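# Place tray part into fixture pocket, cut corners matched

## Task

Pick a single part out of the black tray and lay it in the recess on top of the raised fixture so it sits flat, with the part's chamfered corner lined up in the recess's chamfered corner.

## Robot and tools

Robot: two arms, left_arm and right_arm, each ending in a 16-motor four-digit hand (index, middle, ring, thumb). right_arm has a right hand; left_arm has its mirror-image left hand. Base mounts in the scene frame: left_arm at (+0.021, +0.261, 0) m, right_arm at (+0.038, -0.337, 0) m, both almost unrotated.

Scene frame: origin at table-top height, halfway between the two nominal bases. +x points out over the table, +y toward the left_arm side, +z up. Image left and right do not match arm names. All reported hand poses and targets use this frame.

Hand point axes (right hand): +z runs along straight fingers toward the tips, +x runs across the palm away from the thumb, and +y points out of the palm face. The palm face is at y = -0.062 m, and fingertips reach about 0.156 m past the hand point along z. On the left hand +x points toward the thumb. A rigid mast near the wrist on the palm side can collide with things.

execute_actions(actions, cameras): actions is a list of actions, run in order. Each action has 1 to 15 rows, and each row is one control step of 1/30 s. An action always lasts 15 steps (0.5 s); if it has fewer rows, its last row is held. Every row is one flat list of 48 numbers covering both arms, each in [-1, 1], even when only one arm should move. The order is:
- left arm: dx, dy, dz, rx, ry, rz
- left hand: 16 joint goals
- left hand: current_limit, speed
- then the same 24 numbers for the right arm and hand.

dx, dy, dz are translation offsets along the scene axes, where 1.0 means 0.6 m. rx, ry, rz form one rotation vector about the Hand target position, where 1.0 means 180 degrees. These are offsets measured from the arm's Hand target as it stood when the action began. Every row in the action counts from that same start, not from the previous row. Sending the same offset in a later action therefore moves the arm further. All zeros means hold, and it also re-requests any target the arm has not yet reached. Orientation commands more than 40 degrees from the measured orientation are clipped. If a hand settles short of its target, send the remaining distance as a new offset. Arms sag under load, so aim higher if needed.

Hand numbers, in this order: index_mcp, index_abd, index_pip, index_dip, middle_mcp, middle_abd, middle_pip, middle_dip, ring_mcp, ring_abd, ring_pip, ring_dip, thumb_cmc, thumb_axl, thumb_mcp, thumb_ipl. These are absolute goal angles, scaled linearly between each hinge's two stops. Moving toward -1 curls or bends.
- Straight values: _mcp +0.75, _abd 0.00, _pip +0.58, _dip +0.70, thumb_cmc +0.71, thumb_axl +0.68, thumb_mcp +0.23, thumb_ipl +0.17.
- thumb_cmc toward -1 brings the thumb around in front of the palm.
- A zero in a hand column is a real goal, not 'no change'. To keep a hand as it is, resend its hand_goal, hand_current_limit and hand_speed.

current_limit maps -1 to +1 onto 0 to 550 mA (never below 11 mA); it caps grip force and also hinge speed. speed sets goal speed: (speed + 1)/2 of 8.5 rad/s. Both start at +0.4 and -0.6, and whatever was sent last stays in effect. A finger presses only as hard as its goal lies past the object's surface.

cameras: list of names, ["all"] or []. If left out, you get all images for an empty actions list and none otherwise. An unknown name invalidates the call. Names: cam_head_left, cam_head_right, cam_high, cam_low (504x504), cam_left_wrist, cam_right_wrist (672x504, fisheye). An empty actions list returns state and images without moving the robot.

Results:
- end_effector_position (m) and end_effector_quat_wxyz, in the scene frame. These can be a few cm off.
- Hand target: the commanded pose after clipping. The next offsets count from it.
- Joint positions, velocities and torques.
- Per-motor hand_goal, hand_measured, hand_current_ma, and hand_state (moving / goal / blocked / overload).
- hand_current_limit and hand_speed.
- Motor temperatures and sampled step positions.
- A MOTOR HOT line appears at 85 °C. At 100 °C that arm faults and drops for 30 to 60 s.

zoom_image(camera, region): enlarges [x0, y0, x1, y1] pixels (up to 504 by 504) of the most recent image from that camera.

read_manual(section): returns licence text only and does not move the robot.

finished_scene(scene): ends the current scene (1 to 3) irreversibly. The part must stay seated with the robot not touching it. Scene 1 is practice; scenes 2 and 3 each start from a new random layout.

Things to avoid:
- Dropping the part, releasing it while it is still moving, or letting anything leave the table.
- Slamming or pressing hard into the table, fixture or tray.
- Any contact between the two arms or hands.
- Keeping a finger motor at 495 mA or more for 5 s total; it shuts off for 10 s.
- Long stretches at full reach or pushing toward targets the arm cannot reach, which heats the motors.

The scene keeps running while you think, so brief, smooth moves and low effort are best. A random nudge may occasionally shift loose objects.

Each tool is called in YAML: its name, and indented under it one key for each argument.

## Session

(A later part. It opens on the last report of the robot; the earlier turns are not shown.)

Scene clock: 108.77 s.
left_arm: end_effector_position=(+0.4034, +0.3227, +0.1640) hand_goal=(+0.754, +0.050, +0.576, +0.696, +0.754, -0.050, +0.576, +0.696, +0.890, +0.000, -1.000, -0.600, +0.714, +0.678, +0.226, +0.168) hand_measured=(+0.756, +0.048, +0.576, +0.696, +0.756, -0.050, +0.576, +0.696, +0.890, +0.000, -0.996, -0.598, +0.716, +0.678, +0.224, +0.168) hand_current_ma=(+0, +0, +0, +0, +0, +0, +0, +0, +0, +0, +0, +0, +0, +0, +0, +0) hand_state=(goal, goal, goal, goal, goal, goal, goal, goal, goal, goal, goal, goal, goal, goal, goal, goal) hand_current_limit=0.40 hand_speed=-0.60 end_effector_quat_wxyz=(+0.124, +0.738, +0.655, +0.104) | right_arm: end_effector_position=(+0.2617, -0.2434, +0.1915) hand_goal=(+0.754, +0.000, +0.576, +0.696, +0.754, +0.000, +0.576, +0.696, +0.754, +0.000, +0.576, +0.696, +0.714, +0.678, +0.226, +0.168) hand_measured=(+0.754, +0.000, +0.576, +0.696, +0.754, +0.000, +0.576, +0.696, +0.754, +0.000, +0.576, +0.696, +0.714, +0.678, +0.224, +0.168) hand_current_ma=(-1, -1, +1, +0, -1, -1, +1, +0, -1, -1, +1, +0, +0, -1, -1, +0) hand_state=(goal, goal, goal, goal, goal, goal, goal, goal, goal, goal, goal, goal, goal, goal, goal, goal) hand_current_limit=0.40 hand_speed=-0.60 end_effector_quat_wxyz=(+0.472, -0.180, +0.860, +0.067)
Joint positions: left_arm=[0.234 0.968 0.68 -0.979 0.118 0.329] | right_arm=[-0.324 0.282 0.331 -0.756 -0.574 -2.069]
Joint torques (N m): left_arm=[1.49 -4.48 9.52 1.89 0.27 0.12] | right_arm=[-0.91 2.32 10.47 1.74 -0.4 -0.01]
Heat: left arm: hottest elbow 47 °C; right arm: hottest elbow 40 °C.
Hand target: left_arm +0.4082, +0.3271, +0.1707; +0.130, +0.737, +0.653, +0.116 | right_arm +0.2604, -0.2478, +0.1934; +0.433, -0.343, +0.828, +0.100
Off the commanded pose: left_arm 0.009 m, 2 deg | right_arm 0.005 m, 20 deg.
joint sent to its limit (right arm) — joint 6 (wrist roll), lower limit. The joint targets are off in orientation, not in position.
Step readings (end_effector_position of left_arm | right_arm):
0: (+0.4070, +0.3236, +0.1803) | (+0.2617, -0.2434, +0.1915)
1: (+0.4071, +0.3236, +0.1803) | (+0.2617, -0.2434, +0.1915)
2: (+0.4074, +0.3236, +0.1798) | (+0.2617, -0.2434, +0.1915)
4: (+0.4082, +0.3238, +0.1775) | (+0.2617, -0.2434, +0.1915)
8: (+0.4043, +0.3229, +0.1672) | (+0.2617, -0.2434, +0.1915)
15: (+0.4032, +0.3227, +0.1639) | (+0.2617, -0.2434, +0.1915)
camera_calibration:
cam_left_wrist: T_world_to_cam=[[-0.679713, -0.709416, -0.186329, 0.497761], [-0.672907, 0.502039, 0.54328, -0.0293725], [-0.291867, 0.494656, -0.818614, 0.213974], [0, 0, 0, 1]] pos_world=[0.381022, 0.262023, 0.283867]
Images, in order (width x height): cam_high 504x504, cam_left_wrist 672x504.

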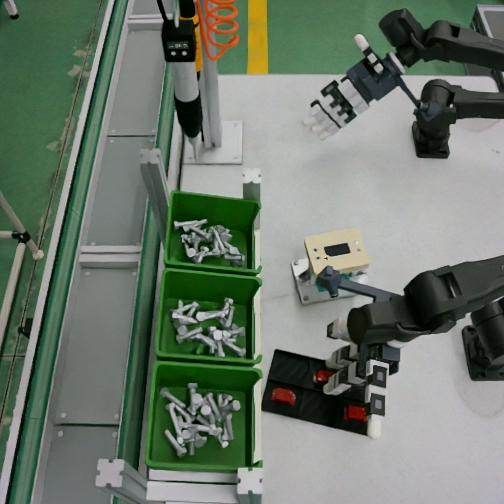

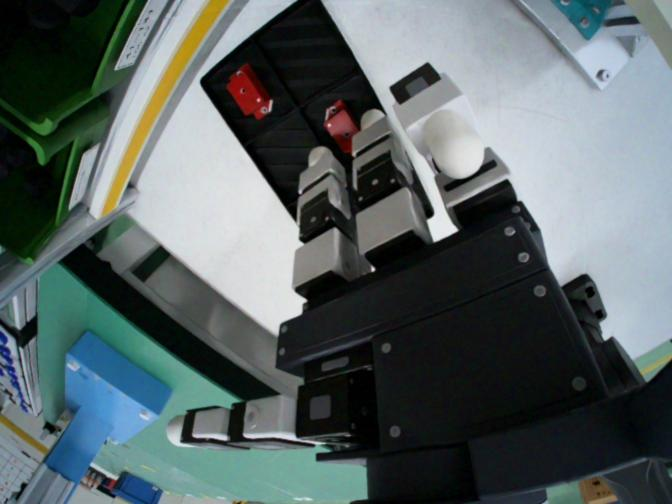

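execute_actions:
  actions:
    - [[0.0025,-0.002,-0.014,0,0,0,0.754,0.05,0.576,0.696,0.754,-0.05,0.576,0.696,0.89,0,-1,-0.6,0.714,0.678,0.226,0.168,0.4,-0.6,0,0,0,0,0,0,0.754,0,0.576,0.696,0.754,0,0.576,0.696,0.754,0,0.576,0.696,0.714,0.678,0.226,0.168,0.4,-0.6]]
  cameras: ["cam_high", "cam_left_wrist"]

zoom_image:
  camera: "cam_left_wrist"
  region: [290, 80, 410, 170]

zoom_image:
  camera: "cam_high"
  region: [300, 360, 350, 410]

Scene clock: 118.70 s.
left_arm: end_effector_position=(+0.4051, +0.3231, +0.1616) hand_goal=(+0.754, +0.050, +0.576, +0.696, +0.754, -0.050, +0.576, +0.696, +0.890, +0.000, -1.000, -0.600, +0.714, +0.678, +0.226, +0.168) hand_measured=(+0.756, +0.048, +0.576, +0.696, +0.756, -0.050, +0.576, +0.696, +0.890, +0.000, -0.996, -0.598, +0.716, +0.678, +0.224, +0.168) hand_current_ma=(+0, +0, +0, +0, +0, +0, +0, +0, +0, +0, +0, +0, +0, +0, +0, +0) hand_state=(goal, goal, goal, goal, goal, goal, goal, goal, goal, goal, goal, goal, goal, goal, goal, goal) hand_current_limit=0.40 hand_speed=-0.60 end_effector_quat_wxyz=(+0.128, +0.738, +0.654, +0.110) | right_arm: end_effector_position=(+0.2617, -0.2434, +0.1915) hand_goal=(+0.754, +0.000, +0.576, +0.696, +0.754, +0.000, +0.576, +0.696, +0.754, +0.000, +0.576, +0.696, +0.714, +0.678, +0.226, +0.168) hand_measured=(+0.754, +0.000, +0.576, +0.696, +0.754, +0.000, +0.576, +0.696, +0.754, +0.000, +0.576, +0.696, +0.714, +0.678, +0.224, +0.168) hand_current_ma=(-1, -1, +1, +0, -1, -1, +1, +0, -1, -1, +1, +0, +0, -1, -1, +0) hand_state=(goal, goal, goal, goal, goal, goal, goal, goal, goal, goal, goal, goal, goal, goal, goal, goal) hand_current_limit=0.40 hand_speed=-0.60 end_effector_quat_wxyz=(+0.472, -0.180, +0.860, +0.067)
Joint positions: left_arm=[0.234 0.968 0.666 -0.95 0.118 0.329] | right_arm=[-0.324 0.282 0.331 -0.756 -0.574 -2.069]
Joint torques (N m): left_arm=[1.03 -2.96 9.32 1.91 0.23 0.04] | right_arm=[-0.85 2.32 10.45 1.73 -0.39 0]
Motor temperatures (°C): left_arm=[33 27 47 28 28 25] | right_arm=[26 30 41 26 30 25]
Heat: left arm: hottest elbow 47 °C; right arm: hottest elbow 41 °C.
Hand target: left_arm +0.4097, +0.3259, +0.1624; +0.130, +0.737, +0.653, +0.116 | right_arm +0.2604, -0.2478, +0.1934; +0.433, -0.343, +0.828, +0.100
Off the commanded pose: left_arm 0.005 m, 1 deg | right_arm 0.005 m, 20 deg.
joint sent to its limit (right arm) — joint 6 (wrist roll), lower limit. The joint targets are off in orientation, not in position.
Step readings (end_effector_position of left_arm | right_arm):
0: (+0.4034, +0.3227, +0.1640) | (+0.2617, -0.2434, +0.1915)
1: (+0.4035, +0.3227, +0.1641) | (+0.2617, -0.2434, +0.1915)
2: (+0.4038, +0.3228, +0.1643) | (+0.2617, -0.2434, +0.1915)
4: (+0.4049, +0.3231, +0.1642) | (+0.2617, -0.2434, +0.1915)
8: (+0.4050, +0.3231, +0.1623) | (+0.2617, -0.2434, +0.1915)
15: (+0.4051, +0.3231, +0.1616) | (+0.2617, -0.2434, +0.1915)
camera_calibration:
cam_left_wrist: T_world_to_cam=[[-0.67683, -0.708695, -0.199132, 0.499366], [-0.68104, 0.50014, 0.534831, -0.0217866], [-0.279438, 0.497607, -0.821159, 0.206735], [0, 0, 0, 1]] pos_world=[0.380918, 0.261922, 0.280854]
Images, in order (width x height): cam_high 504x504, cam_left_wrist 672x504.

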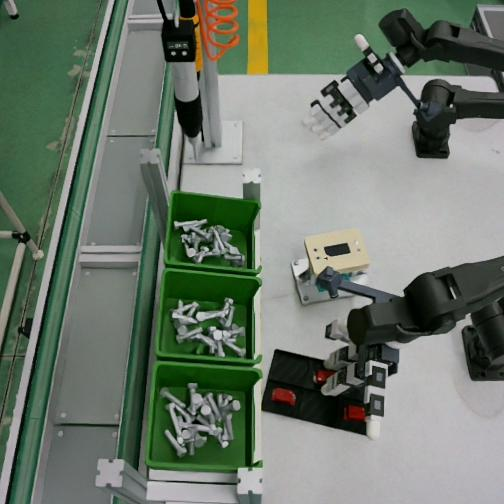

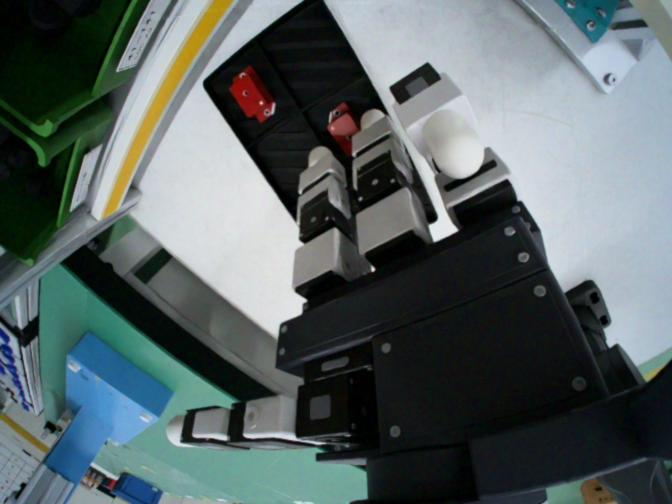

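Scaled by 4.200 from the camera's 672x504 image, which has a finer 960x720 frame.

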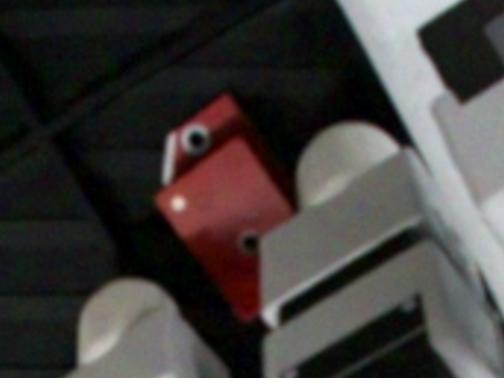

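Scaled by 10.080 from the camera's 504x504 image, which has a finer 720x720 frame.

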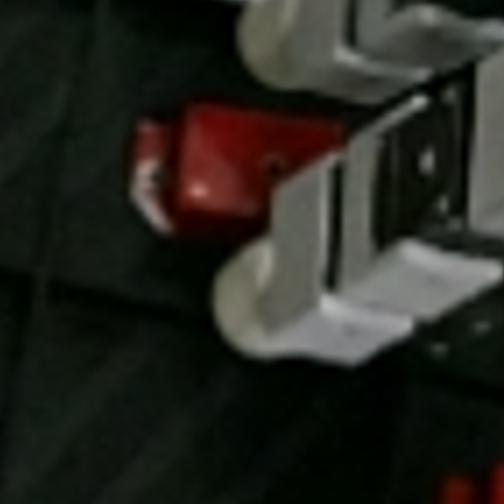

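execute_actions:
  actions:
    - [[-0.003,-0.001,0.014,0,0,0,0.754,0.015,0.576,0.696,0.754,-0.015,0.576,0.696,0.89,0,-1,-0.6,0.714,0.678,0.226,0.168,0.4,-0.6,0,0,0,0,0,0,0.754,0,0.576,0.696,0.754,0,0.576,0.696,0.754,0,0.576,0.696,0.714,0.678,0.226,0.168,0.4,-0.6]]
  cameras: ["cam_high", "cam_left_wrist"]

zoom_image:
  camera: "cam_left_wrist"
  region: [300, 85, 390, 175]

zoom_image:
  camera: "cam_high"
  region: [300, 350, 350, 400]

Scene clock: 124.07 s.
left_arm: end_effector_position=(+0.4051, +0.3231, +0.1616) hand_goal=(+0.754, +0.016, +0.576, +0.696, +0.754, -0.014, +0.576, +0.696, +0.890, +0.000, -1.000, -0.600, +0.714, +0.678, +0.226, +0.168) hand_measured=(+0.756, +0.020, +0.576, +0.696, +0.756, -0.018, +0.576, +0.696, +0.890, +0.000, -0.996, -0.598, +0.716, +0.678, +0.224, +0.168) hand_current_ma=(+0, +0, +0, +0, +0, +0, +0, +0, +0, +0, +0, +0, +0, +0, +0, +0) hand_state=(goal, goal, goal, goal, goal, goal, goal, goal, goal, goal, goal, goal, goal, goal, goal, goal) hand_current_limit=0.40 hand_speed=-0.60 end_effector_quat_wxyz=(+0.128, +0.738, +0.654, +0.110) | right_arm: end_effector_position=(+0.2617, -0.2434, +0.1915) hand_goal=(+0.754, +0.000, +0.576, +0.696, +0.754, +0.000, +0.576, +0.696, +0.754, +0.000, +0.576, +0.696, +0.714, +0.678, +0.226, +0.168) hand_measured=(+0.754, +0.000, +0.576, +0.696, +0.754, +0.000, +0.576, +0.696, +0.754, +0.000, +0.576, +0.696, +0.714, +0.678, +0.224, +0.168) hand_current_ma=(-1, -1, +1, +0, -1, -1, +1, +0, -1, -1, +1, +0, +0, -1, -1, +0) hand_state=(goal, goal, goal, goal, goal, goal, goal, goal, goal, goal, goal, goal, goal, goal, goal, goal) hand_current_limit=0.40 hand_speed=-0.60 end_effector_quat_wxyz=(+0.472, -0.180, +0.860, +0.067)
Joint positions: left_arm=[0.234 0.968 0.666 -0.95 0.118 0.329] | right_arm=[-0.324 0.282 0.331 -0.756 -0.574 -2.069]
Joint torques (N m): left_arm=[0.85 -3.96 10.36 0.87 0.17 0.05] | right_arm=[-1.08 2.26 10.43 1.72 -0.39 0]
Heat: left arm: hottest elbow 46 °C; right arm: hottest elbow 41 °C.
Hand target: left_arm +0.4079, +0.3253, +0.1708; +0.130, +0.737, +0.653, +0.116 | right_arm +0.2604, -0.2478, +0.1934; +0.433, -0.343, +0.828, +0.100
Off the commanded pose: left_arm 0.010 m, 1 deg | right_arm 0.005 m, 20 deg.
joint sent to its limit (right arm) — joint 6 (wrist roll), lower limit. The joint targets are off in orientation, not in position.
Step readings (end_effector_position of left_arm | right_arm):
0: (+0.4051, +0.3231, +0.1616) | (+0.2617, -0.2434, +0.1915)
1: (+0.4051, +0.3231, +0.1616) | (+0.2617, -0.2434, +0.1915)
2: (+0.4051, +0.3231, +0.1616) | (+0.2617, -0.2434, +0.1915)
4: (+0.4051, +0.3231, +0.1616) | (+0.2617, -0.2434, +0.1915)
8: (+0.4051, +0.3231, +0.1616) | (+0.2617, -0.2434, +0.1915)
15: (+0.4051, +0.3231, +0.1616) | (+0.2617, -0.2434, +0.1915)
camera_calibration:
cam_left_wrist: T_world_to_cam=[[-0.67683, -0.708695, -0.199132, 0.499366], [-0.68104, 0.50014, 0.534831, -0.0217866], [-0.279438, 0.497607, -0.821159, 0.206735], [0, 0, 0, 1]] pos_world=[0.380918, 0.261922, 0.280854]
Images, in order (width x height): cam_high 504x504, cam_left_wrist 672x504.

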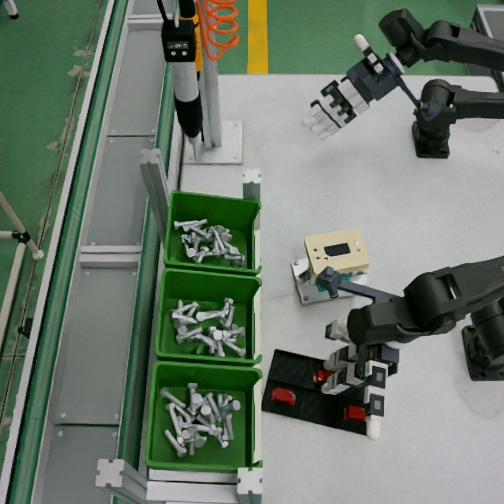

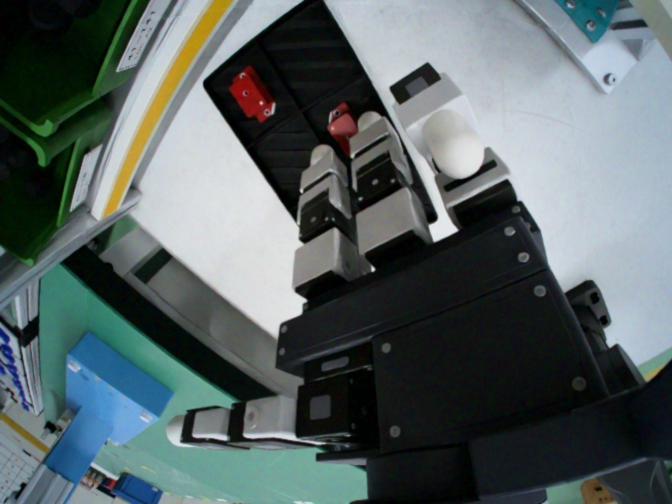

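Scaled by 5.600 from the camera's 672x504 image, which has a finer 960x720 frame.

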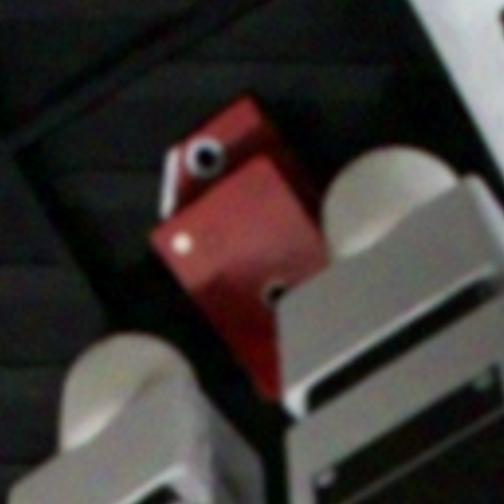

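Scaled by 10.080 from the camera's 504x504 image, which has a finer 720x720 frame.

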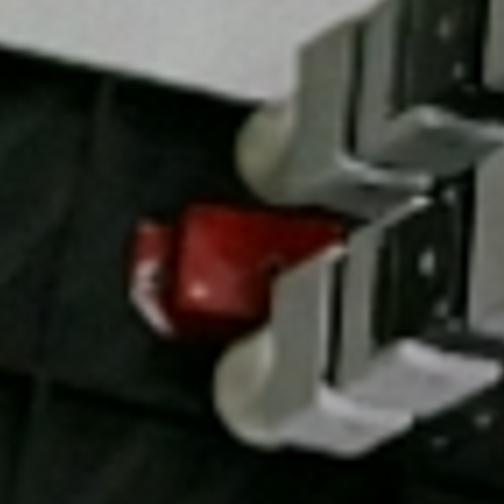

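execute_actions:
  actions:
    - [[0.0,-0.005,-0.025,0,0,0,0.754,0.015,0.576,0.696,0.754,-0.015,0.576,0.696,0.89,0,-1,-0.6,0.714,0.678,0.226,0.168,0.4,-0.6,0,0,0,0,0,0,0.754,0,0.576,0.696,0.754,0,0.576,0.696,0.754,0,0.576,0.696,0.714,0.678,0.226,0.168,0.4,-0.6]]
  cameras: ["cam_high", "cam_left_wrist"]

zoom_image:
  camera: "cam_left_wrist"
  region: [300, 85, 390, 175]

zoom_image:
  camera: "cam_high"
  region: [300, 350, 350, 400]

Scene clock: 130.43 s.
left_arm: end_effector_position=(+0.4037, +0.3229, +0.1562) hand_goal=(+0.754, +0.016, +0.576, +0.696, +0.754, -0.014, +0.576, +0.696, +0.890, +0.000, -1.000, -0.600, +0.714, +0.678, +0.226, +0.168) hand_measured=(+0.758, +0.014, +0.578, +0.696, +0.756, -0.018, +0.576, +0.696, +0.890, +0.000, -0.996, -0.598, +0.716, +0.678, +0.224, +0.168) hand_current_ma=(+0, +0, +0, +0, +0, +0, +0, +0, +0, +0, +0, +0, +0, +0, +0, +0) hand_state=(goal, goal, goal, goal, goal, goal, goal, goal, goal, goal, goal, goal, goal, goal, goal, goal) hand_current_limit=0.40 hand_speed=-0.60 end_effector_quat_wxyz=(+0.128, +0.737, +0.654, +0.111) | right_arm: end_effector_position=(+0.2617, -0.2434, +0.1915) hand_goal=(+0.754, +0.000, +0.576, +0.696, +0.754, +0.000, +0.576, +0.696, +0.754, +0.000, +0.576, +0.696, +0.714, +0.678, +0.226, +0.168) hand_measured=(+0.754, +0.000, +0.576, +0.696, +0.754, +0.000, +0.576, +0.696, +0.754, +0.000, +0.576, +0.696, +0.714, +0.678, +0.224, +0.168) hand_current_ma=(-1, -1, +1, +0, -1, -1, +1, +0, -1, -1, +1, +0, +0, -1, -1, +0) hand_state=(goal, goal, goal, goal, goal, goal, goal, goal, goal, goal, goal, goal, goal, goal, goal, goal) hand_current_limit=0.40 hand_speed=-0.60 end_effector_quat_wxyz=(+0.472, -0.180, +0.860, +0.067)
Joint positions: left_arm=[0.234 0.968 0.651 -0.933 0.117 0.329] | right_arm=[-0.324 0.282 0.331 -0.756 -0.574 -2.069]
Joint torques (N m): left_arm=[0.15 -2.73 8.91 1.85 0.07 -0.06] | right_arm=[-0.97 2.43 10.45 1.76 -0.39 0]
Heat: left arm: hottest elbow 46 °C; right arm: hottest elbow 42 °C.
Hand target: left_arm +0.4080, +0.3223, +0.1559; +0.130, +0.737, +0.653, +0.116 | right_arm +0.2604, -0.2478, +0.1934; +0.433, -0.343, +0.828, +0.100
Off the commanded pose: left_arm 0.004 m, 1 deg | right_arm 0.005 m, 20 deg.
joint sent to its limit (right arm) — joint 6 (wrist roll), lower limit. The joint targets are off in orientation, not in position.
Step readings (end_effector_position of left_arm | right_arm):
0: (+0.4051, +0.3231, +0.1616) | (+0.2617, -0.2434, +0.1915)
1: (+0.4051, +0.3231, +0.1616) | (+0.2617, -0.2434, +0.1915)
2: (+0.4051, +0.3231, +0.1616) | (+0.2617, -0.2434, +0.1915)
4: (+0.4050, +0.3231, +0.1610) | (+0.2617, -0.2434, +0.1915)
8: (+0.4034, +0.3227, +0.1565) | (+0.2617, -0.2434, +0.1915)
15: (+0.4036, +0.3229, +0.1562) | (+0.2617, -0.2434, +0.1915)
camera_calibration:
cam_left_wrist: T_world_to_cam=[[-0.676261, -0.70869, -0.201073, 0.497292], [-0.682134, 0.499364, 0.534162, -0.018982], [-0.278146, 0.498392, -0.821121, 0.201214], [0, 0, 0, 1]] pos_world=[0.379318, 0.261621, 0.275353]
Images, in order (width x height): cam_high 504x504, cam_left_wrist 672x504.

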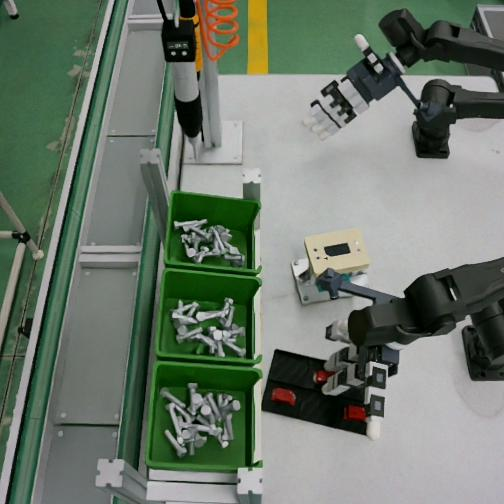

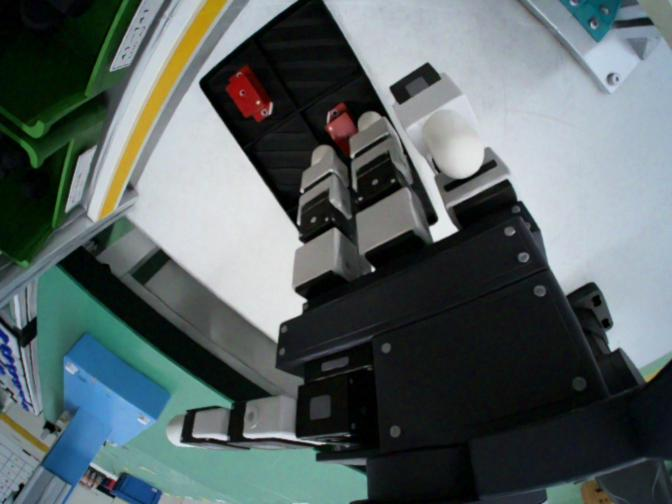

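Scaled by 5.600 from the camera's 672x504 image, which has a finer 960x720 frame.

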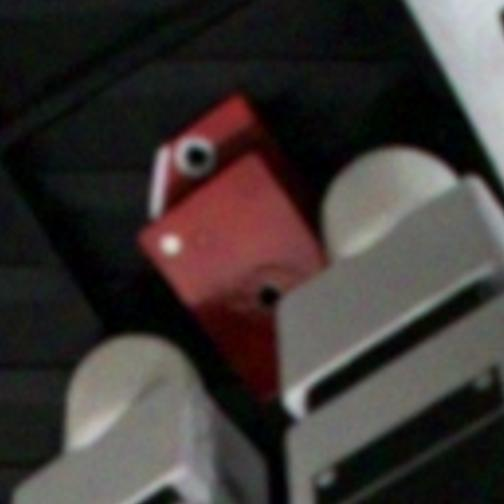

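Scaled by 10.080 from the camera's 504x504 image, which has a finer 720x720 frame.

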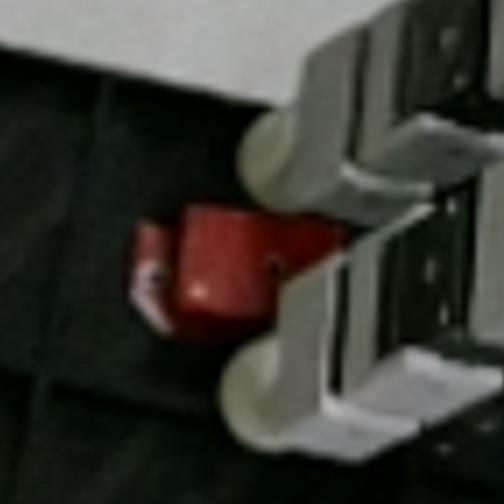

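execute_actions:
  actions:
    - [[0.0,-0.003,-0.009,0,0,0,0.754,0.015,0.576,0.696,0.754,-0.015,0.576,0.696,0.89,0,-1,-0.6,0.714,0.678,0.226,0.168,0.4,-0.6,0,0,0,0,0,0,0.754,0,0.576,0.696,0.754,0,0.576,0.696,0.754,0,0.576,0.696,0.714,0.678,0.226,0.168,0.4,-0.6]]
  cameras: ["cam_high", "cam_left_wrist"]

zoom_image:
  camera: "cam_left_wrist"
  region: [300, 85, 390, 175]

zoom_image:
  camera: "cam_high"
  region: [300, 350, 350, 400]

Scene clock: 135.80 s.
left_arm: end_effector_position=(+0.4053, +0.3231, +0.1563) hand_goal=(+0.754, +0.016, +0.576, +0.696, +0.754, -0.014, +0.576, +0.696, +0.890, +0.000, -1.000, -0.600, +0.714, +0.678, +0.226, +0.168) hand_measured=(+0.758, +0.010, +0.578, +0.696, +0.758, -0.018, +0.576, +0.696, +0.890, +0.000, -0.996, -0.598, +0.716, +0.678, +0.224, +0.168) hand_current_ma=(+1, -1, +0, +0, +0, +0, +0, +0, +0, +0, +0, +0, +0, +0, +0, +0) hand_state=(goal, goal, goal, goal, goal, goal, goal, goal, goal, goal, goal, goal, goal, goal, goal, goal) hand_current_limit=0.40 hand_speed=-0.60 end_effector_quat_wxyz=(+0.130, +0.737, +0.653, +0.116) | right_arm: end_effector_position=(+0.2617, -0.2434, +0.1915) hand_goal=(+0.754, +0.000, +0.576, +0.696, +0.754, +0.000, +0.576, +0.696, +0.754, +0.000, +0.576, +0.696, +0.714, +0.678, +0.226, +0.168) hand_measured=(+0.754, +0.000, +0.576, +0.696, +0.754, +0.000, +0.576, +0.696, +0.754, +0.000, +0.576, +0.696, +0.714, +0.678, +0.224, +0.168) hand_current_ma=(-1, -1, +1, +0, -1, -1, +1, +0, -1, -1, +1, +0, +0, -1, -1, +0) hand_state=(goal, goal, goal, goal, goal, goal, goal, goal, goal, goal, goal, goal, goal, goal, goal, goal) hand_current_limit=0.40 hand_speed=-0.60 end_effector_quat_wxyz=(+0.472, -0.180, +0.860, +0.067)
Joint positions: left_arm=[0.233 0.968 0.646 -0.917 0.116 0.329] | right_arm=[-0.324 0.282 0.331 -0.756 -0.574 -2.069]
Joint torques (N m): left_arm=[-0.62 -2.61 8.42 2.02 0.03 -0.12] | right_arm=[-1.03 2.26 10.47 1.7 -0.39 0]
Heat: left arm: hottest elbow 45 °C; right arm: hottest elbow 42 °C.
Hand target: left_arm +0.4079, +0.3205, +0.1504; +0.130, +0.737, +0.653, +0.116 | right_arm +0.2604, -0.2478, +0.1934; +0.433, -0.343, +0.828, +0.100
Off the commanded pose: left_arm 0.007 m, 0 deg | right_arm 0.005 m, 20 deg.
joint sent to its limit (right arm) — joint 6 (wrist roll), lower limit. The joint targets are off in orientation, not in position.
Step readings (end_effector_position of left_arm | right_arm):
0: (+0.4037, +0.3229, +0.1562) | (+0.2617, -0.2434, +0.1915)
1: (+0.4037, +0.3229, +0.1562) | (+0.2617, -0.2434, +0.1915)
2: (+0.4038, +0.3229, +0.1562) | (+0.2617, -0.2434, +0.1915)
4: (+0.4044, +0.3231, +0.1562) | (+0.2617, -0.2434, +0.1915)
8: (+0.4050, +0.3232, +0.1563) | (+0.2617, -0.2434, +0.1915)
15: (+0.4052, +0.3232, +0.1562) | (+0.2617, -0.2434, +0.1915)
camera_calibration:
cam_left_wrist: T_world_to_cam=[[-0.674618, -0.707653, -0.210042, 0.498928], [-0.687289, 0.498345, 0.528475, -0.0146578], [-0.269303, 0.500878, -0.822555, 0.197557], [0, 0, 0, 1]] pos_world=[0.379715, 0.261421, 0.275044]
Images, in order (width x height): cam_high 504x504, cam_left_wrist 672x504.

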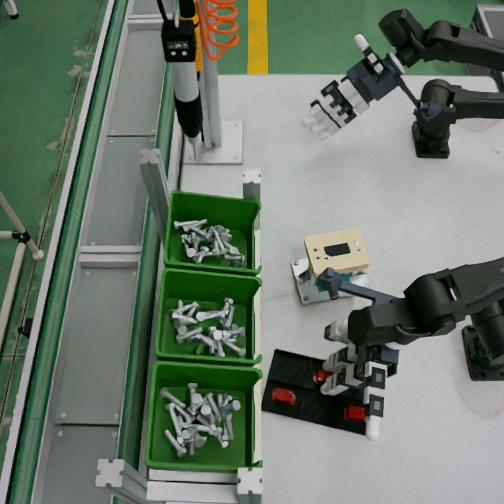

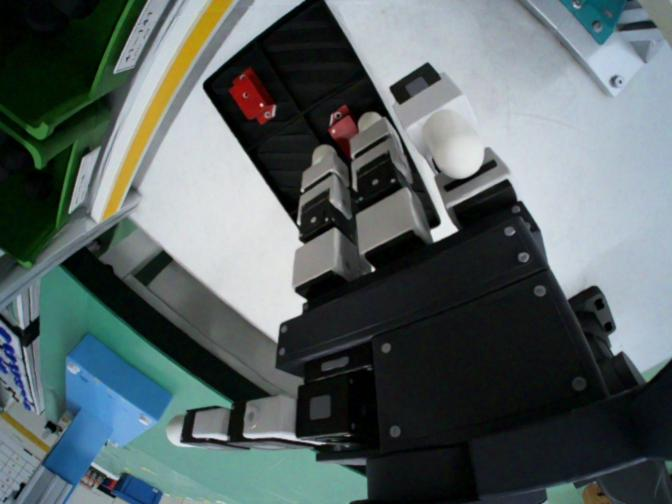

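Scaled by 5.600 from the camera's 672x504 image, which has a finer 960x720 frame.

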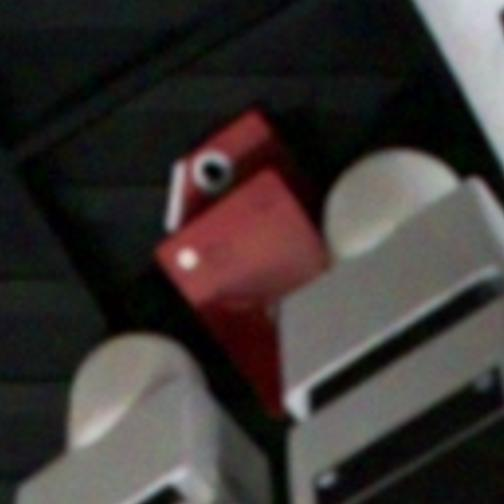

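Scaled by 10.080 from the camera's 504x504 image, which has a finer 720x720 frame.

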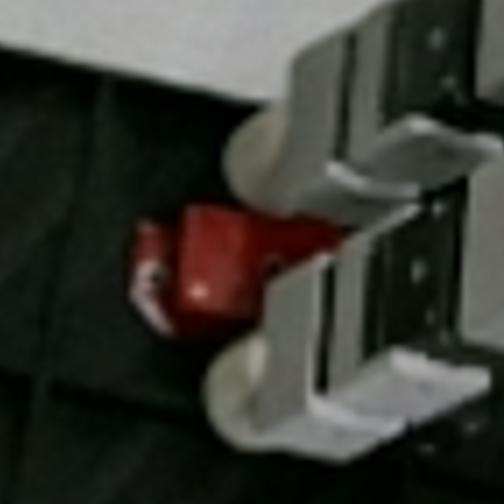

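execute_actions:
  actions:
    - [[0.0,0,0.01,0,0,0,0.754,-0.1,0.576,0.696,0.754,0.1,0.576,0.696,0.89,0,-1,-0.6,0.714,0.678,0.226,0.168,0.1,-0.8,0,0,0,0,0,0,0.754,0,0.576,0.696,0.754,0,0.576,0.696,0.754,0,0.576,0.696,0.714,0.678,0.226,0.168,0.4,-0.6]]
  cameras: ["cam_high", "cam_left_wrist"]

zoom_image:
  camera: "cam_left_wrist"
  region: [300, 85, 390, 175]

zoom_image:
  camera: "cam_high"
  region: [300, 350, 350, 400]

Scene clock: 143.37 s.
left_arm: end_effector_position=(+0.4053, +0.3235, +0.1562) hand_goal=(+0.754, -0.100, +0.576, +0.696, +0.754, +0.100, +0.576, +0.696, +0.890, +0.000, -1.000, -0.600, +0.714, +0.678, +0.226, +0.168) hand_measured=(+0.754, -0.020, +0.576, +0.696, +0.756, +0.024, +0.576, +0.696, +0.890, +0.000, -0.996, -0.598, +0.716, +0.678, +0.224, +0.168) hand_current_ma=(+0, +78, +0, +0, +0, -72, +0, +0, +0, +0, +0, +0, +0, +0, +0, +0) hand_state=(goal, blocked, goal, goal, goal, blocked, goal, goal, goal, goal, goal, goal, goal, goal, goal, goal) hand_current_limit=0.10 hand_speed=-0.80 end_effector_quat_wxyz=(+0.129, +0.737, +0.653, +0.117) | right_arm: end_effector_position=(+0.2617, -0.2434, +0.1915) hand_goal=(+0.754, +0.000, +0.576, +0.696, +0.754, +0.000, +0.576, +0.696, +0.754, +0.000, +0.576, +0.696, +0.714, +0.678, +0.226, +0.168) hand_measured=(+0.754, +0.000, +0.576, +0.696, +0.754, +0.000, +0.576, +0.696, +0.754, +0.000, +0.576, +0.696, +0.714, +0.678, +0.224, +0.168) hand_current_ma=(-1, -1, +1, +0, -1, -1, +1, +0, -1, -1, +1, +0, +0, -1, -1, +0) hand_state=(goal, goal, goal, goal, goal, goal, goal, goal, goal, goal, goal, goal, goal, goal, goal, goal) hand_current_limit=0.40 hand_speed=-0.60 end_effector_quat_wxyz=(+0.472, -0.180, +0.860, +0.067)
Joint positions: left_arm=[0.233 0.968 0.646 -0.917 0.114 0.329] | right_arm=[-0.324 0.282 0.331 -0.756 -0.574 -2.069]
Joint torques (N m): left_arm=[-0.32 -3.19 9.37 1.36 0.12 -0.16] | right_arm=[-1.08 2.49 10.41 1.74 -0.4 -0.02]
Heat: left arm: hottest elbow 45 °C; right arm: hottest elbow 42 °C.
Hand target: left_arm +0.4079, +0.3205, +0.1564; +0.130, +0.737, +0.653, +0.116 | right_arm +0.2604, -0.2478, +0.1934; +0.433, -0.343, +0.828, +0.100
Off the commanded pose: left_arm 0.004 m, 0 deg | right_arm 0.005 m, 20 deg.
joint sent to its limit (right arm) — joint 6 (wrist roll), lower limit. The joint targets are off in orientation, not in position.
Step readings (end_effector_position of left_arm | right_arm):
0: (+0.4053, +0.3231, +0.1563) | (+0.2617, -0.2434, +0.1915)
1: (+0.4053, +0.3231, +0.1563) | (+0.2617, -0.2434, +0.1915)
2: (+0.4053, +0.3233, +0.1563) | (+0.2617, -0.2434, +0.1915)
4: (+0.4053, +0.3235, +0.1562) | (+0.2617, -0.2434, +0.1915)
8: (+0.4053, +0.3235, +0.1562) | (+0.2617, -0.2434, +0.1915)
15: (+0.4053, +0.3235, +0.1562) | (+0.2617, -0.2434, +0.1915)
camera_calibration:
cam_left_wrist: T_world_to_cam=[[-0.674132, -0.707712, -0.211398, 0.499231], [-0.687406, 0.496442, 0.530111, -0.0145578], [-0.270219, 0.502682, -0.821153, 0.196783], [0, 0, 0, 1]] pos_world=[0.379715, 0.26162, 0.274843]
Images, in order (width x height): cam_high 504x504, cam_left_wrist 672x504.

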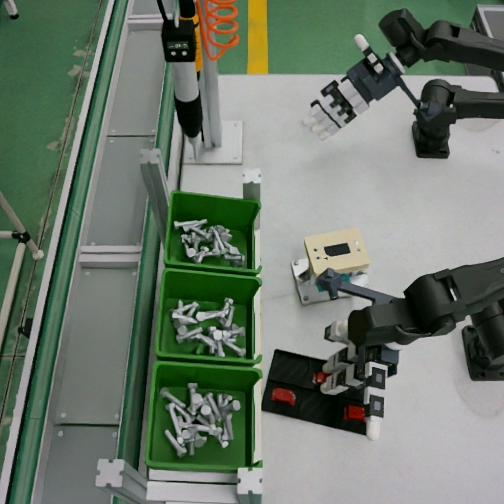

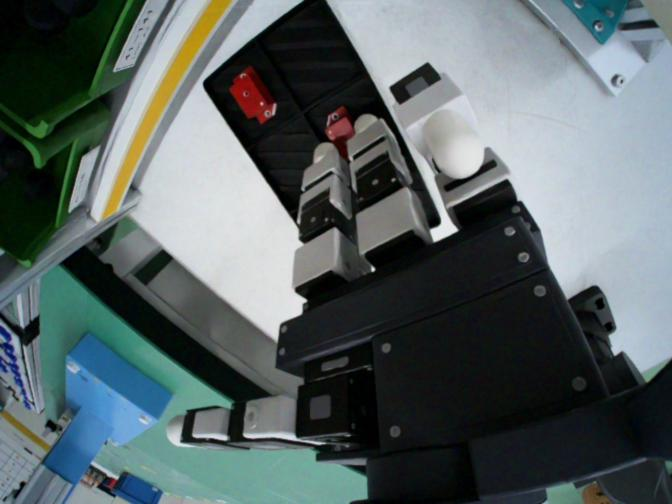

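Scaled by 5.600 from the camera's 672x504 image, which has a finer 960x720 frame.

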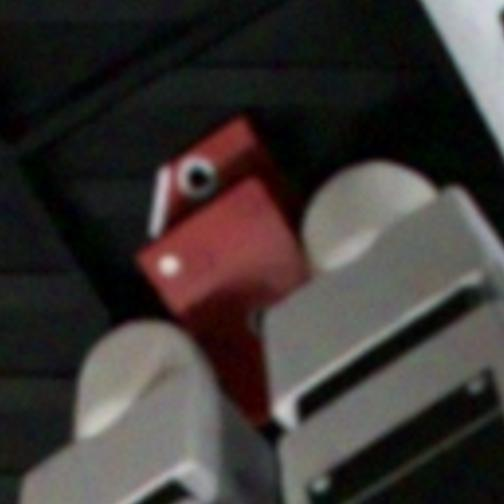

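Scaled by 10.080 from the camera's 504x504 image, which has a finer 720x720 frame.

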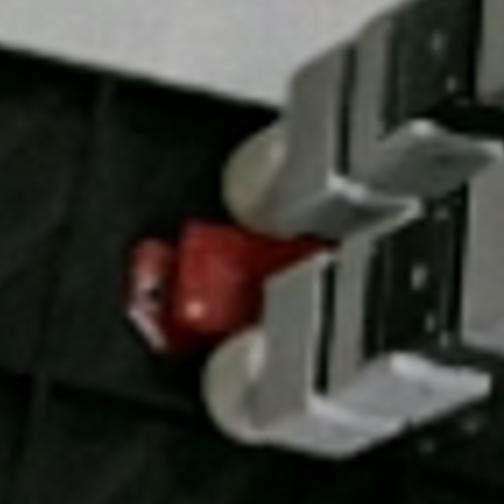

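execute_actions:
  actions:
    - [[0.0,0,0.0,0,0,0,0.754,-0.22,0.576,0.696,0.754,0.22,0.576,0.696,0.89,0,-1,-0.6,0.714,0.678,0.226,0.168,0.2,-0.8,0,0,0,0,0,0,0.754,0,0.576,0.696,0.754,0,0.576,0.696,0.754,0,0.576,0.696,0.714,0.678,0.226,0.168,0.4,-0.6]]
    - [[0.0,0,0.03,0,0,0,0.754,-0.22,0.576,0.696,0.754,0.22,0.576,0.696,0.89,0,-1,-0.6,0.714,0.678,0.226,0.168,0.2,-0.8,0,0,0,0,0,0,0.754,0,0.576,0.696,0.754,0,0.576,0.696,0.754,0,0.576,0.696,0.714,0.678,0.226,0.168,0.4,-0.6]]
    - [[0.0,0,0.03,0,0,0,0.754,-0.22,0.576,0.696,0.754,0.22,0.576,0.696,0.89,0,-1,-0.6,0.714,0.678,0.226,0.168,0.2,-0.8,0,0,0,0,0,0,0.754,0,0.576,0.696,0.754,0,0.576,0.696,0.754,0,0.576,0.696,0.714,0.678,0.226,0.168,0.4,-0.6]]
  cameras: ["cam_high", "cam_left_wrist"]

zoom_image:
  camera: "cam_left_wrist"
  region: [300, 85, 390, 175]

zoom_image:
  camera: "cam_high"
  region: [300, 340, 350, 390]

Scene clock: 149.53 s.
left_arm: end_effector_position=(+0.3932, +0.3207, +0.1589) hand_goal=(+0.754, -0.220, +0.576, +0.696, +0.754, +0.220, +0.576, +0.696, +0.890, +0.000, -1.000, -0.600, +0.714, +0.678, +0.226, +0.168) hand_measured=(+0.746, -0.028, +0.568, +0.694, +0.754, +0.032, +0.574, +0.694, +0.890, +0.000, -0.996, -0.598, +0.716, +0.678, +0.224, +0.168) hand_current_ma=(-2, +330, -1, +0, +0, -330, +0, +0, +0, +0, +0, +0, +0, +0, +0, +0) hand_state=(goal, blocked, goal, goal, goal, blocked, goal, goal, goal, goal, goal, goal, goal, goal, goal, goal) hand_current_limit=0.20 hand_speed=-0.80 end_effector_quat_wxyz=(+0.116, +0.739, +0.657, +0.092) | right_arm: end_effector_position=(+0.2617, -0.2434, +0.1915) hand_goal=(+0.754, +0.000, +0.576, +0.696, +0.754, +0.000, +0.576, +0.696, +0.754, +0.000, +0.576, +0.696, +0.714, +0.678, +0.226, +0.168) hand_measured=(+0.754, +0.000, +0.576, +0.696, +0.754, +0.000, +0.576, +0.696, +0.754, +0.000, +0.576, +0.696, +0.714, +0.678, +0.224, +0.168) hand_current_ma=(-1, -1, +1, +0, -1, -1, +1, +0, -1, -1, +1, +0, +0, -1, -1, +0) hand_state=(goal, goal, goal, goal, goal, goal, goal, goal, goal, goal, goal, goal, goal, goal, goal, goal) hand_current_limit=0.40 hand_speed=-0.60 end_effector_quat_wxyz=(+0.472, -0.180, +0.860, +0.067)
Joint positions: left_arm=[0.233 0.955 0.67 -1.012 0.114 0.329] | right_arm=[-0.324 0.282 0.331 -0.756 -0.574 -2.069]
Joint torques (N m): left_arm=[0.03 -5.07 13.22 0.66 0.18 -0.13] | right_arm=[-0.97 2.37 10.44 1.74 -0.38 0]
Heat: left arm: hottest elbow 45 °C; right arm: hottest elbow 42 °C.
Hand target: left_arm +0.4078, +0.3205, +0.1924; +0.130, +0.737, +0.653, +0.116 | right_arm +0.2604, -0.2478, +0.1934; +0.433, -0.343, +0.828, +0.100
Off the commanded pose: left_arm 0.036 m, 3 deg | right_arm 0.005 m, 20 deg.
joint sent to its limit (right arm) — joint 6 (wrist roll), lower limit. The joint targets are off in orientation, not in position.
Step readings (end_effector_position of left_arm | right_arm):
0: (+0.4053, +0.3235, +0.1562) | (+0.2617, -0.2434, +0.1915)
1: (+0.4053, +0.3235, +0.1562) | (+0.2617, -0.2434, +0.1915)
2: (+0.4053, +0.3235, +0.1562) | (+0.2617, -0.2434, +0.1915)
4: (+0.4053, +0.3235, +0.1562) | (+0.2617, -0.2434, +0.1915)
8: (+0.4053, +0.3235, +0.1562) | (+0.2617, -0.2434, +0.1915)
15: (+0.4053, +0.3235, +0.1562) | (+0.2617, -0.2434, +0.1915)
16: (+0.4053, +0.3235, +0.1562) | (+0.2617, -0.2434, +0.1915)
17: (+0.4051, +0.3235, +0.1561) | (+0.2617, -0.2434, +0.1915)
19: (+0.4037, +0.3232, +0.1550) | (+0.2617, -0.2434, +0.1915)
23: (+0.4008, +0.3225, +0.1543) | (+0.2617, -0.2434, +0.1915)
30: (+0.3992, +0.3221, +0.1541) | (+0.2617, -0.2434, +0.1915)
31: (+0.3992, +0.3221, +0.1543) | (+0.2617, -0.2434, +0.1915)
32: (+0.3986, +0.3220, +0.1544) | (+0.2617, -0.2434, +0.1915)
34: (+0.3961, +0.3214, +0.1544) | (+0.2617, -0.2434, +0.1915)
38: (+0.3939, +0.3209, +0.1568) | (+0.2617, -0.2434, +0.1915)
45: (+0.3934, +0.3208, +0.1588) | (+0.2617, -0.2434, +0.1915)
camera_calibration:
cam_left_wrist: T_world_to_cam=[[-0.684532, -0.710123, -0.164746, 0.487147], [-0.657228, 0.503412, 0.560917, -0.0417992], [-0.315385, 0.492241, -0.811314, 0.216669], [0, 0, 0, 1]] pos_world=[0.37433, 0.260323, 0.279488]
Images, in order (width x height): cam_high 504x504, cam_left_wrist 672x504.

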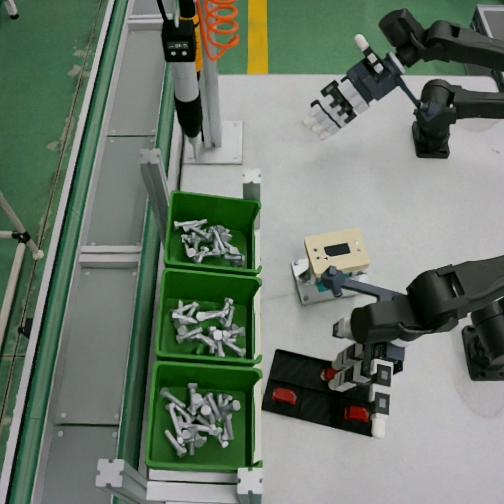

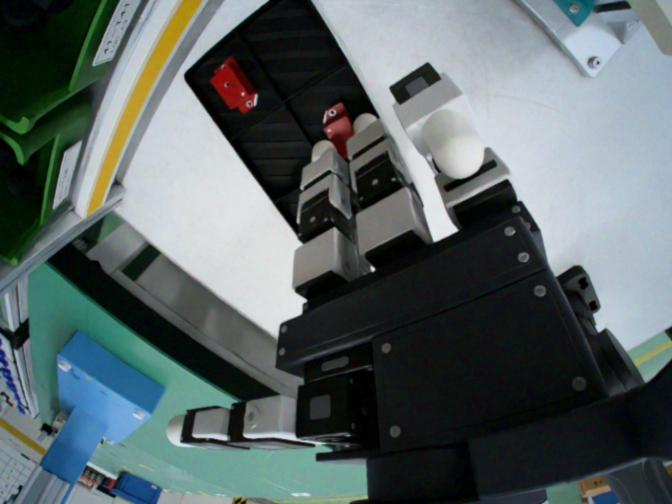

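Scaled by 5.600 from the camera's 672x504 image, which has a finer 960x720 frame.

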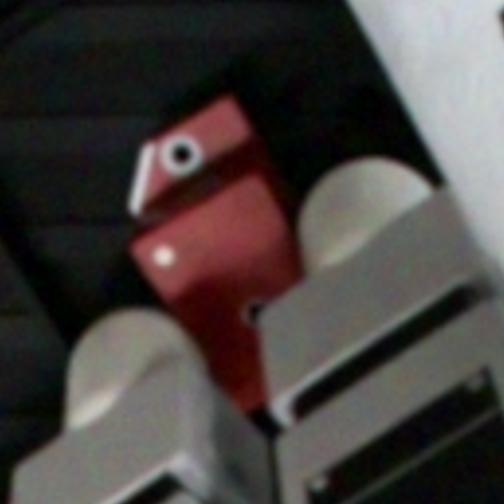

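Scaled by 10.080 from the camera's 504x504 image, which has a finer 720x720 frame.

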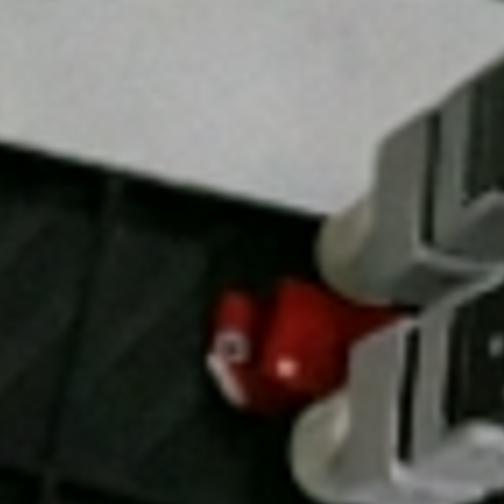

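execute_actions:
  actions:
    - [[0.0,0,0.04,0,0,0,0.754,-0.2,0.576,0.696,0.754,0.2,0.576,0.696,0.89,0,-1,-0.6,0.714,0.678,0.226,0.168,0.1,-0.8,0,0,0,0,0,0,0.754,0,0.576,0.696,0.754,0,0.576,0.696,0.754,0,0.576,0.696,0.714,0.678,0.226,0.168,0.4,-0.6]]
    - [[0.0,0,0.04,0,0,0,0.754,-0.2,0.576,0.696,0.754,0.2,0.576,0.696,0.89,0,-1,-0.6,0.714,0.678,0.226,0.168,0.1,-0.8,0,0,0,0,0,0,0.754,0,0.576,0.696,0.754,0,0.576,0.696,0.754,0,0.576,0.696,0.714,0.678,0.226,0.168,0.4,-0.6]]
    - [[0.0,0,0.04,0,0,0,0.754,-0.2,0.576,0.696,0.754,0.2,0.576,0.696,0.89,0,-1,-0.6,0.714,0.678,0.226,0.168,0.1,-0.8,0,0,0,0,0,0,0.754,0,0.576,0.696,0.754,0,0.576,0.696,0.754,0,0.576,0.696,0.714,0.678,0.226,0.168,0.4,-0.6]]
  cameras: ["cam_high", "cam_left_wrist", "cam_head_left"]

zoom_image:
  camera: "cam_left_wrist"
  region: [300, 85, 390, 175]

zoom_image:
  camera: "cam_high"
  region: [300, 320, 360, 380]

Scene clock: 153.83 s.
left_arm: end_effector_position=(+0.3965, +0.3215, +0.2300) hand_goal=(+0.754, -0.200, +0.576, +0.696, +0.754, +0.200, +0.576, +0.696, +0.890, +0.000, -1.000, -0.600, +0.714, +0.678, +0.226, +0.168) hand_measured=(+0.758, -0.028, +0.578, +0.696, +0.758, +0.032, +0.578, +0.696, +0.890, +0.000, -0.996, -0.598, +0.716, +0.678, +0.224, +0.168) hand_current_ma=(+0, +302, +0, +0, +1, -302, +0, +0, +0, +0, +0, +0, +0, +0, +0, +0) hand_state=(goal, blocked, goal, goal, goal, blocked, goal, goal, goal, goal, goal, goal, goal, goal, goal, goal) hand_current_limit=0.10 hand_speed=-0.80 end_effector_quat_wxyz=(+0.115, +0.739, +0.657, +0.091) | right_arm: end_effector_position=(+0.2617, -0.2434, +0.1915) hand_goal=(+0.754, +0.000, +0.576, +0.696, +0.754, +0.000, +0.576, +0.696, +0.754, +0.000, +0.576, +0.696, +0.714, +0.678, +0.226, +0.168) hand_measured=(+0.754, +0.000, +0.576, +0.696, +0.754, +0.000, +0.576, +0.696, +0.754, +0.000, +0.576, +0.696, +0.714, +0.678, +0.224, +0.168) hand_current_ma=(-1, -1, +1, +0, -1, -1, +1, +0, -1, -1, +1, +0, +0, -1, -1, +0) hand_state=(goal, goal, goal, goal, goal, goal, goal, goal, goal, goal, goal, goal, goal, goal, goal, goal) hand_current_limit=0.40 hand_speed=-0.60 end_effector_quat_wxyz=(+0.472, -0.180, +0.860, +0.067)
Joint positions: left_arm=[0.233 0.925 0.845 -1.218 0.114 0.329] | right_arm=[-0.324 0.282 0.331 -0.756 -0.574 -2.069]
Joint torques (N m): left_arm=[0.26 -4.48 13.68 0.87 0.14 -0.15] | right_arm=[-0.85 2.26 10.43 1.74 -0.38 -0.01]
Heat: left arm: hottest elbow 47 °C; right arm: hottest elbow 42 °C.
Hand target: left_arm +0.4079, +0.3205, +0.2644; +0.130, +0.737, +0.653, +0.116 | right_arm +0.2604, -0.2478, +0.1934; +0.433, -0.343, +0.828, +0.100
Off the commanded pose: left_arm 0.036 m, 3 deg | right_arm 0.005 m, 20 deg.
joint sent to its limit (right arm) — joint 6 (wrist roll), lower limit. The joint targets are off in orientation, not in position.
Step readings (end_effector_position of left_arm | right_arm):
0: (+0.3932, +0.3207, +0.1589) | (+0.2617, -0.2434, +0.1915)
1: (+0.3933, +0.3207, +0.1590) | (+0.2617, -0.2434, +0.1915)
2: (+0.3929, +0.3206, +0.1597) | (+0.2617, -0.2434, +0.1915)
4: (+0.3916, +0.3203, +0.1627) | (+0.2617, -0.2434, +0.1915)
8: (+0.3928, +0.3206, +0.1762) | (+0.2617, -0.2434, +0.1915)
15: (+0.3940, +0.3209, +0.1835) | (+0.2617, -0.2434, +0.1915)
16: (+0.3938, +0.3209, +0.1835) | (+0.2617, -0.2434, +0.1915)
17: (+0.3929, +0.3207, +0.1836) | (+0.2617, -0.2434, +0.1915)
19: (+0.3912, +0.3203, +0.1855) | (+0.2617, -0.2434, +0.1915)
23: (+0.3930, +0.3207, +0.1972) | (+0.2617, -0.2434, +0.1915)
30: (+0.3955, +0.3213, +0.2071) | (+0.2617, -0.2434, +0.1915)
31: (+0.3953, +0.3212, +0.2070) | (+0.2617, -0.2434, +0.1915)
32: (+0.3945, +0.3210, +0.2072) | (+0.2617, -0.2434, +0.1915)
34: (+0.3927, +0.3206, +0.2092) | (+0.2617, -0.2434, +0.1915)
38: (+0.3947, +0.3211, +0.2214) | (+0.2617, -0.2434, +0.1915)
45: (+0.3970, +0.3216, +0.2304) | (+0.2617, -0.2434, +0.1915)
camera_calibration:
cam_left_wrist: T_world_to_cam=[[-0.684897, -0.710234, -0.16274, 0.501305], [-0.655932, 0.503723, 0.562154, -0.0808439], [-0.317285, 0.491763, -0.810863, 0.27583], [0, 0, 0, 1]] pos_world=[0.377831, 0.261123, 0.35069]
Images, in order (width x height): cam_head_left 504x504, cam_high 504x504, cam_left_wrist 672x504.

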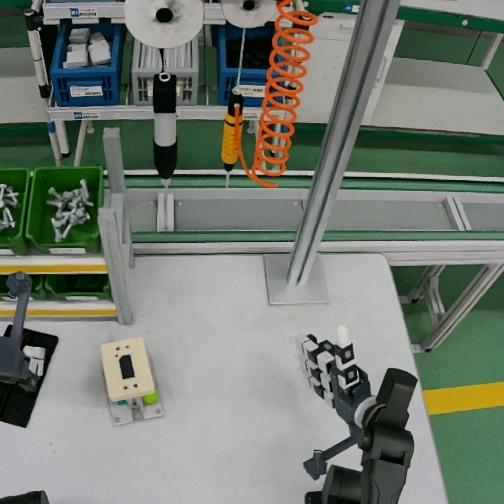

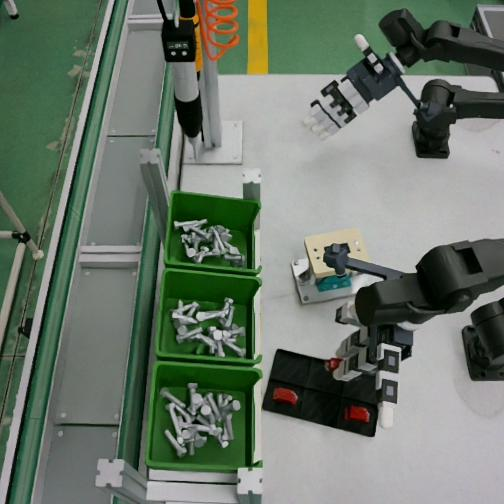

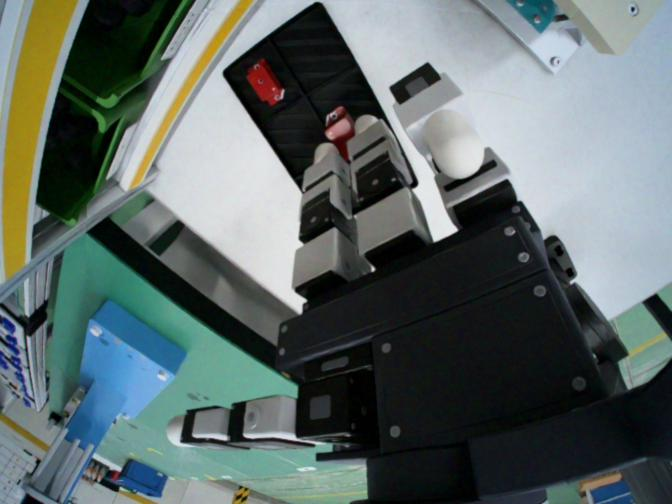

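Scaled by 5.600 from the camera's 672x504 image, which has a finer 960x720 frame.

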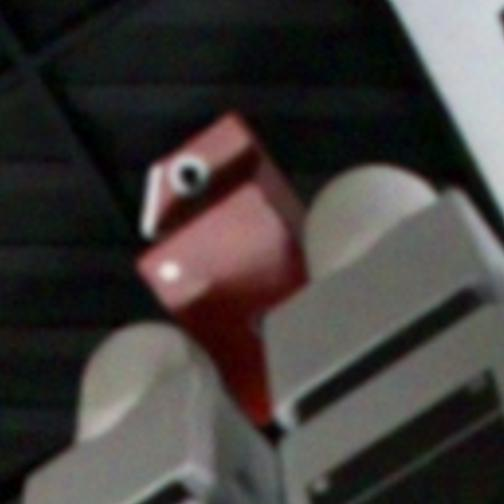

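Scaled by 8.400 from the camera's 504x504 image, which has a finer 720x720 frame.

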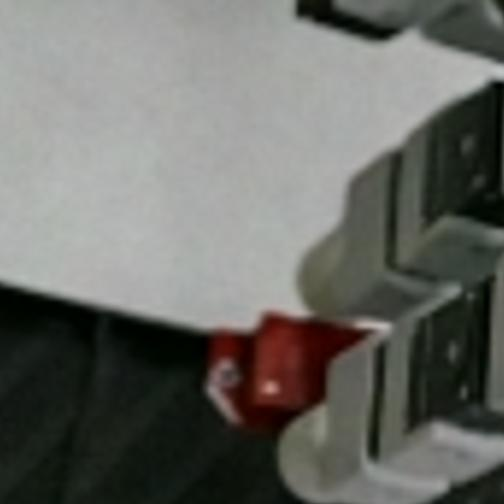

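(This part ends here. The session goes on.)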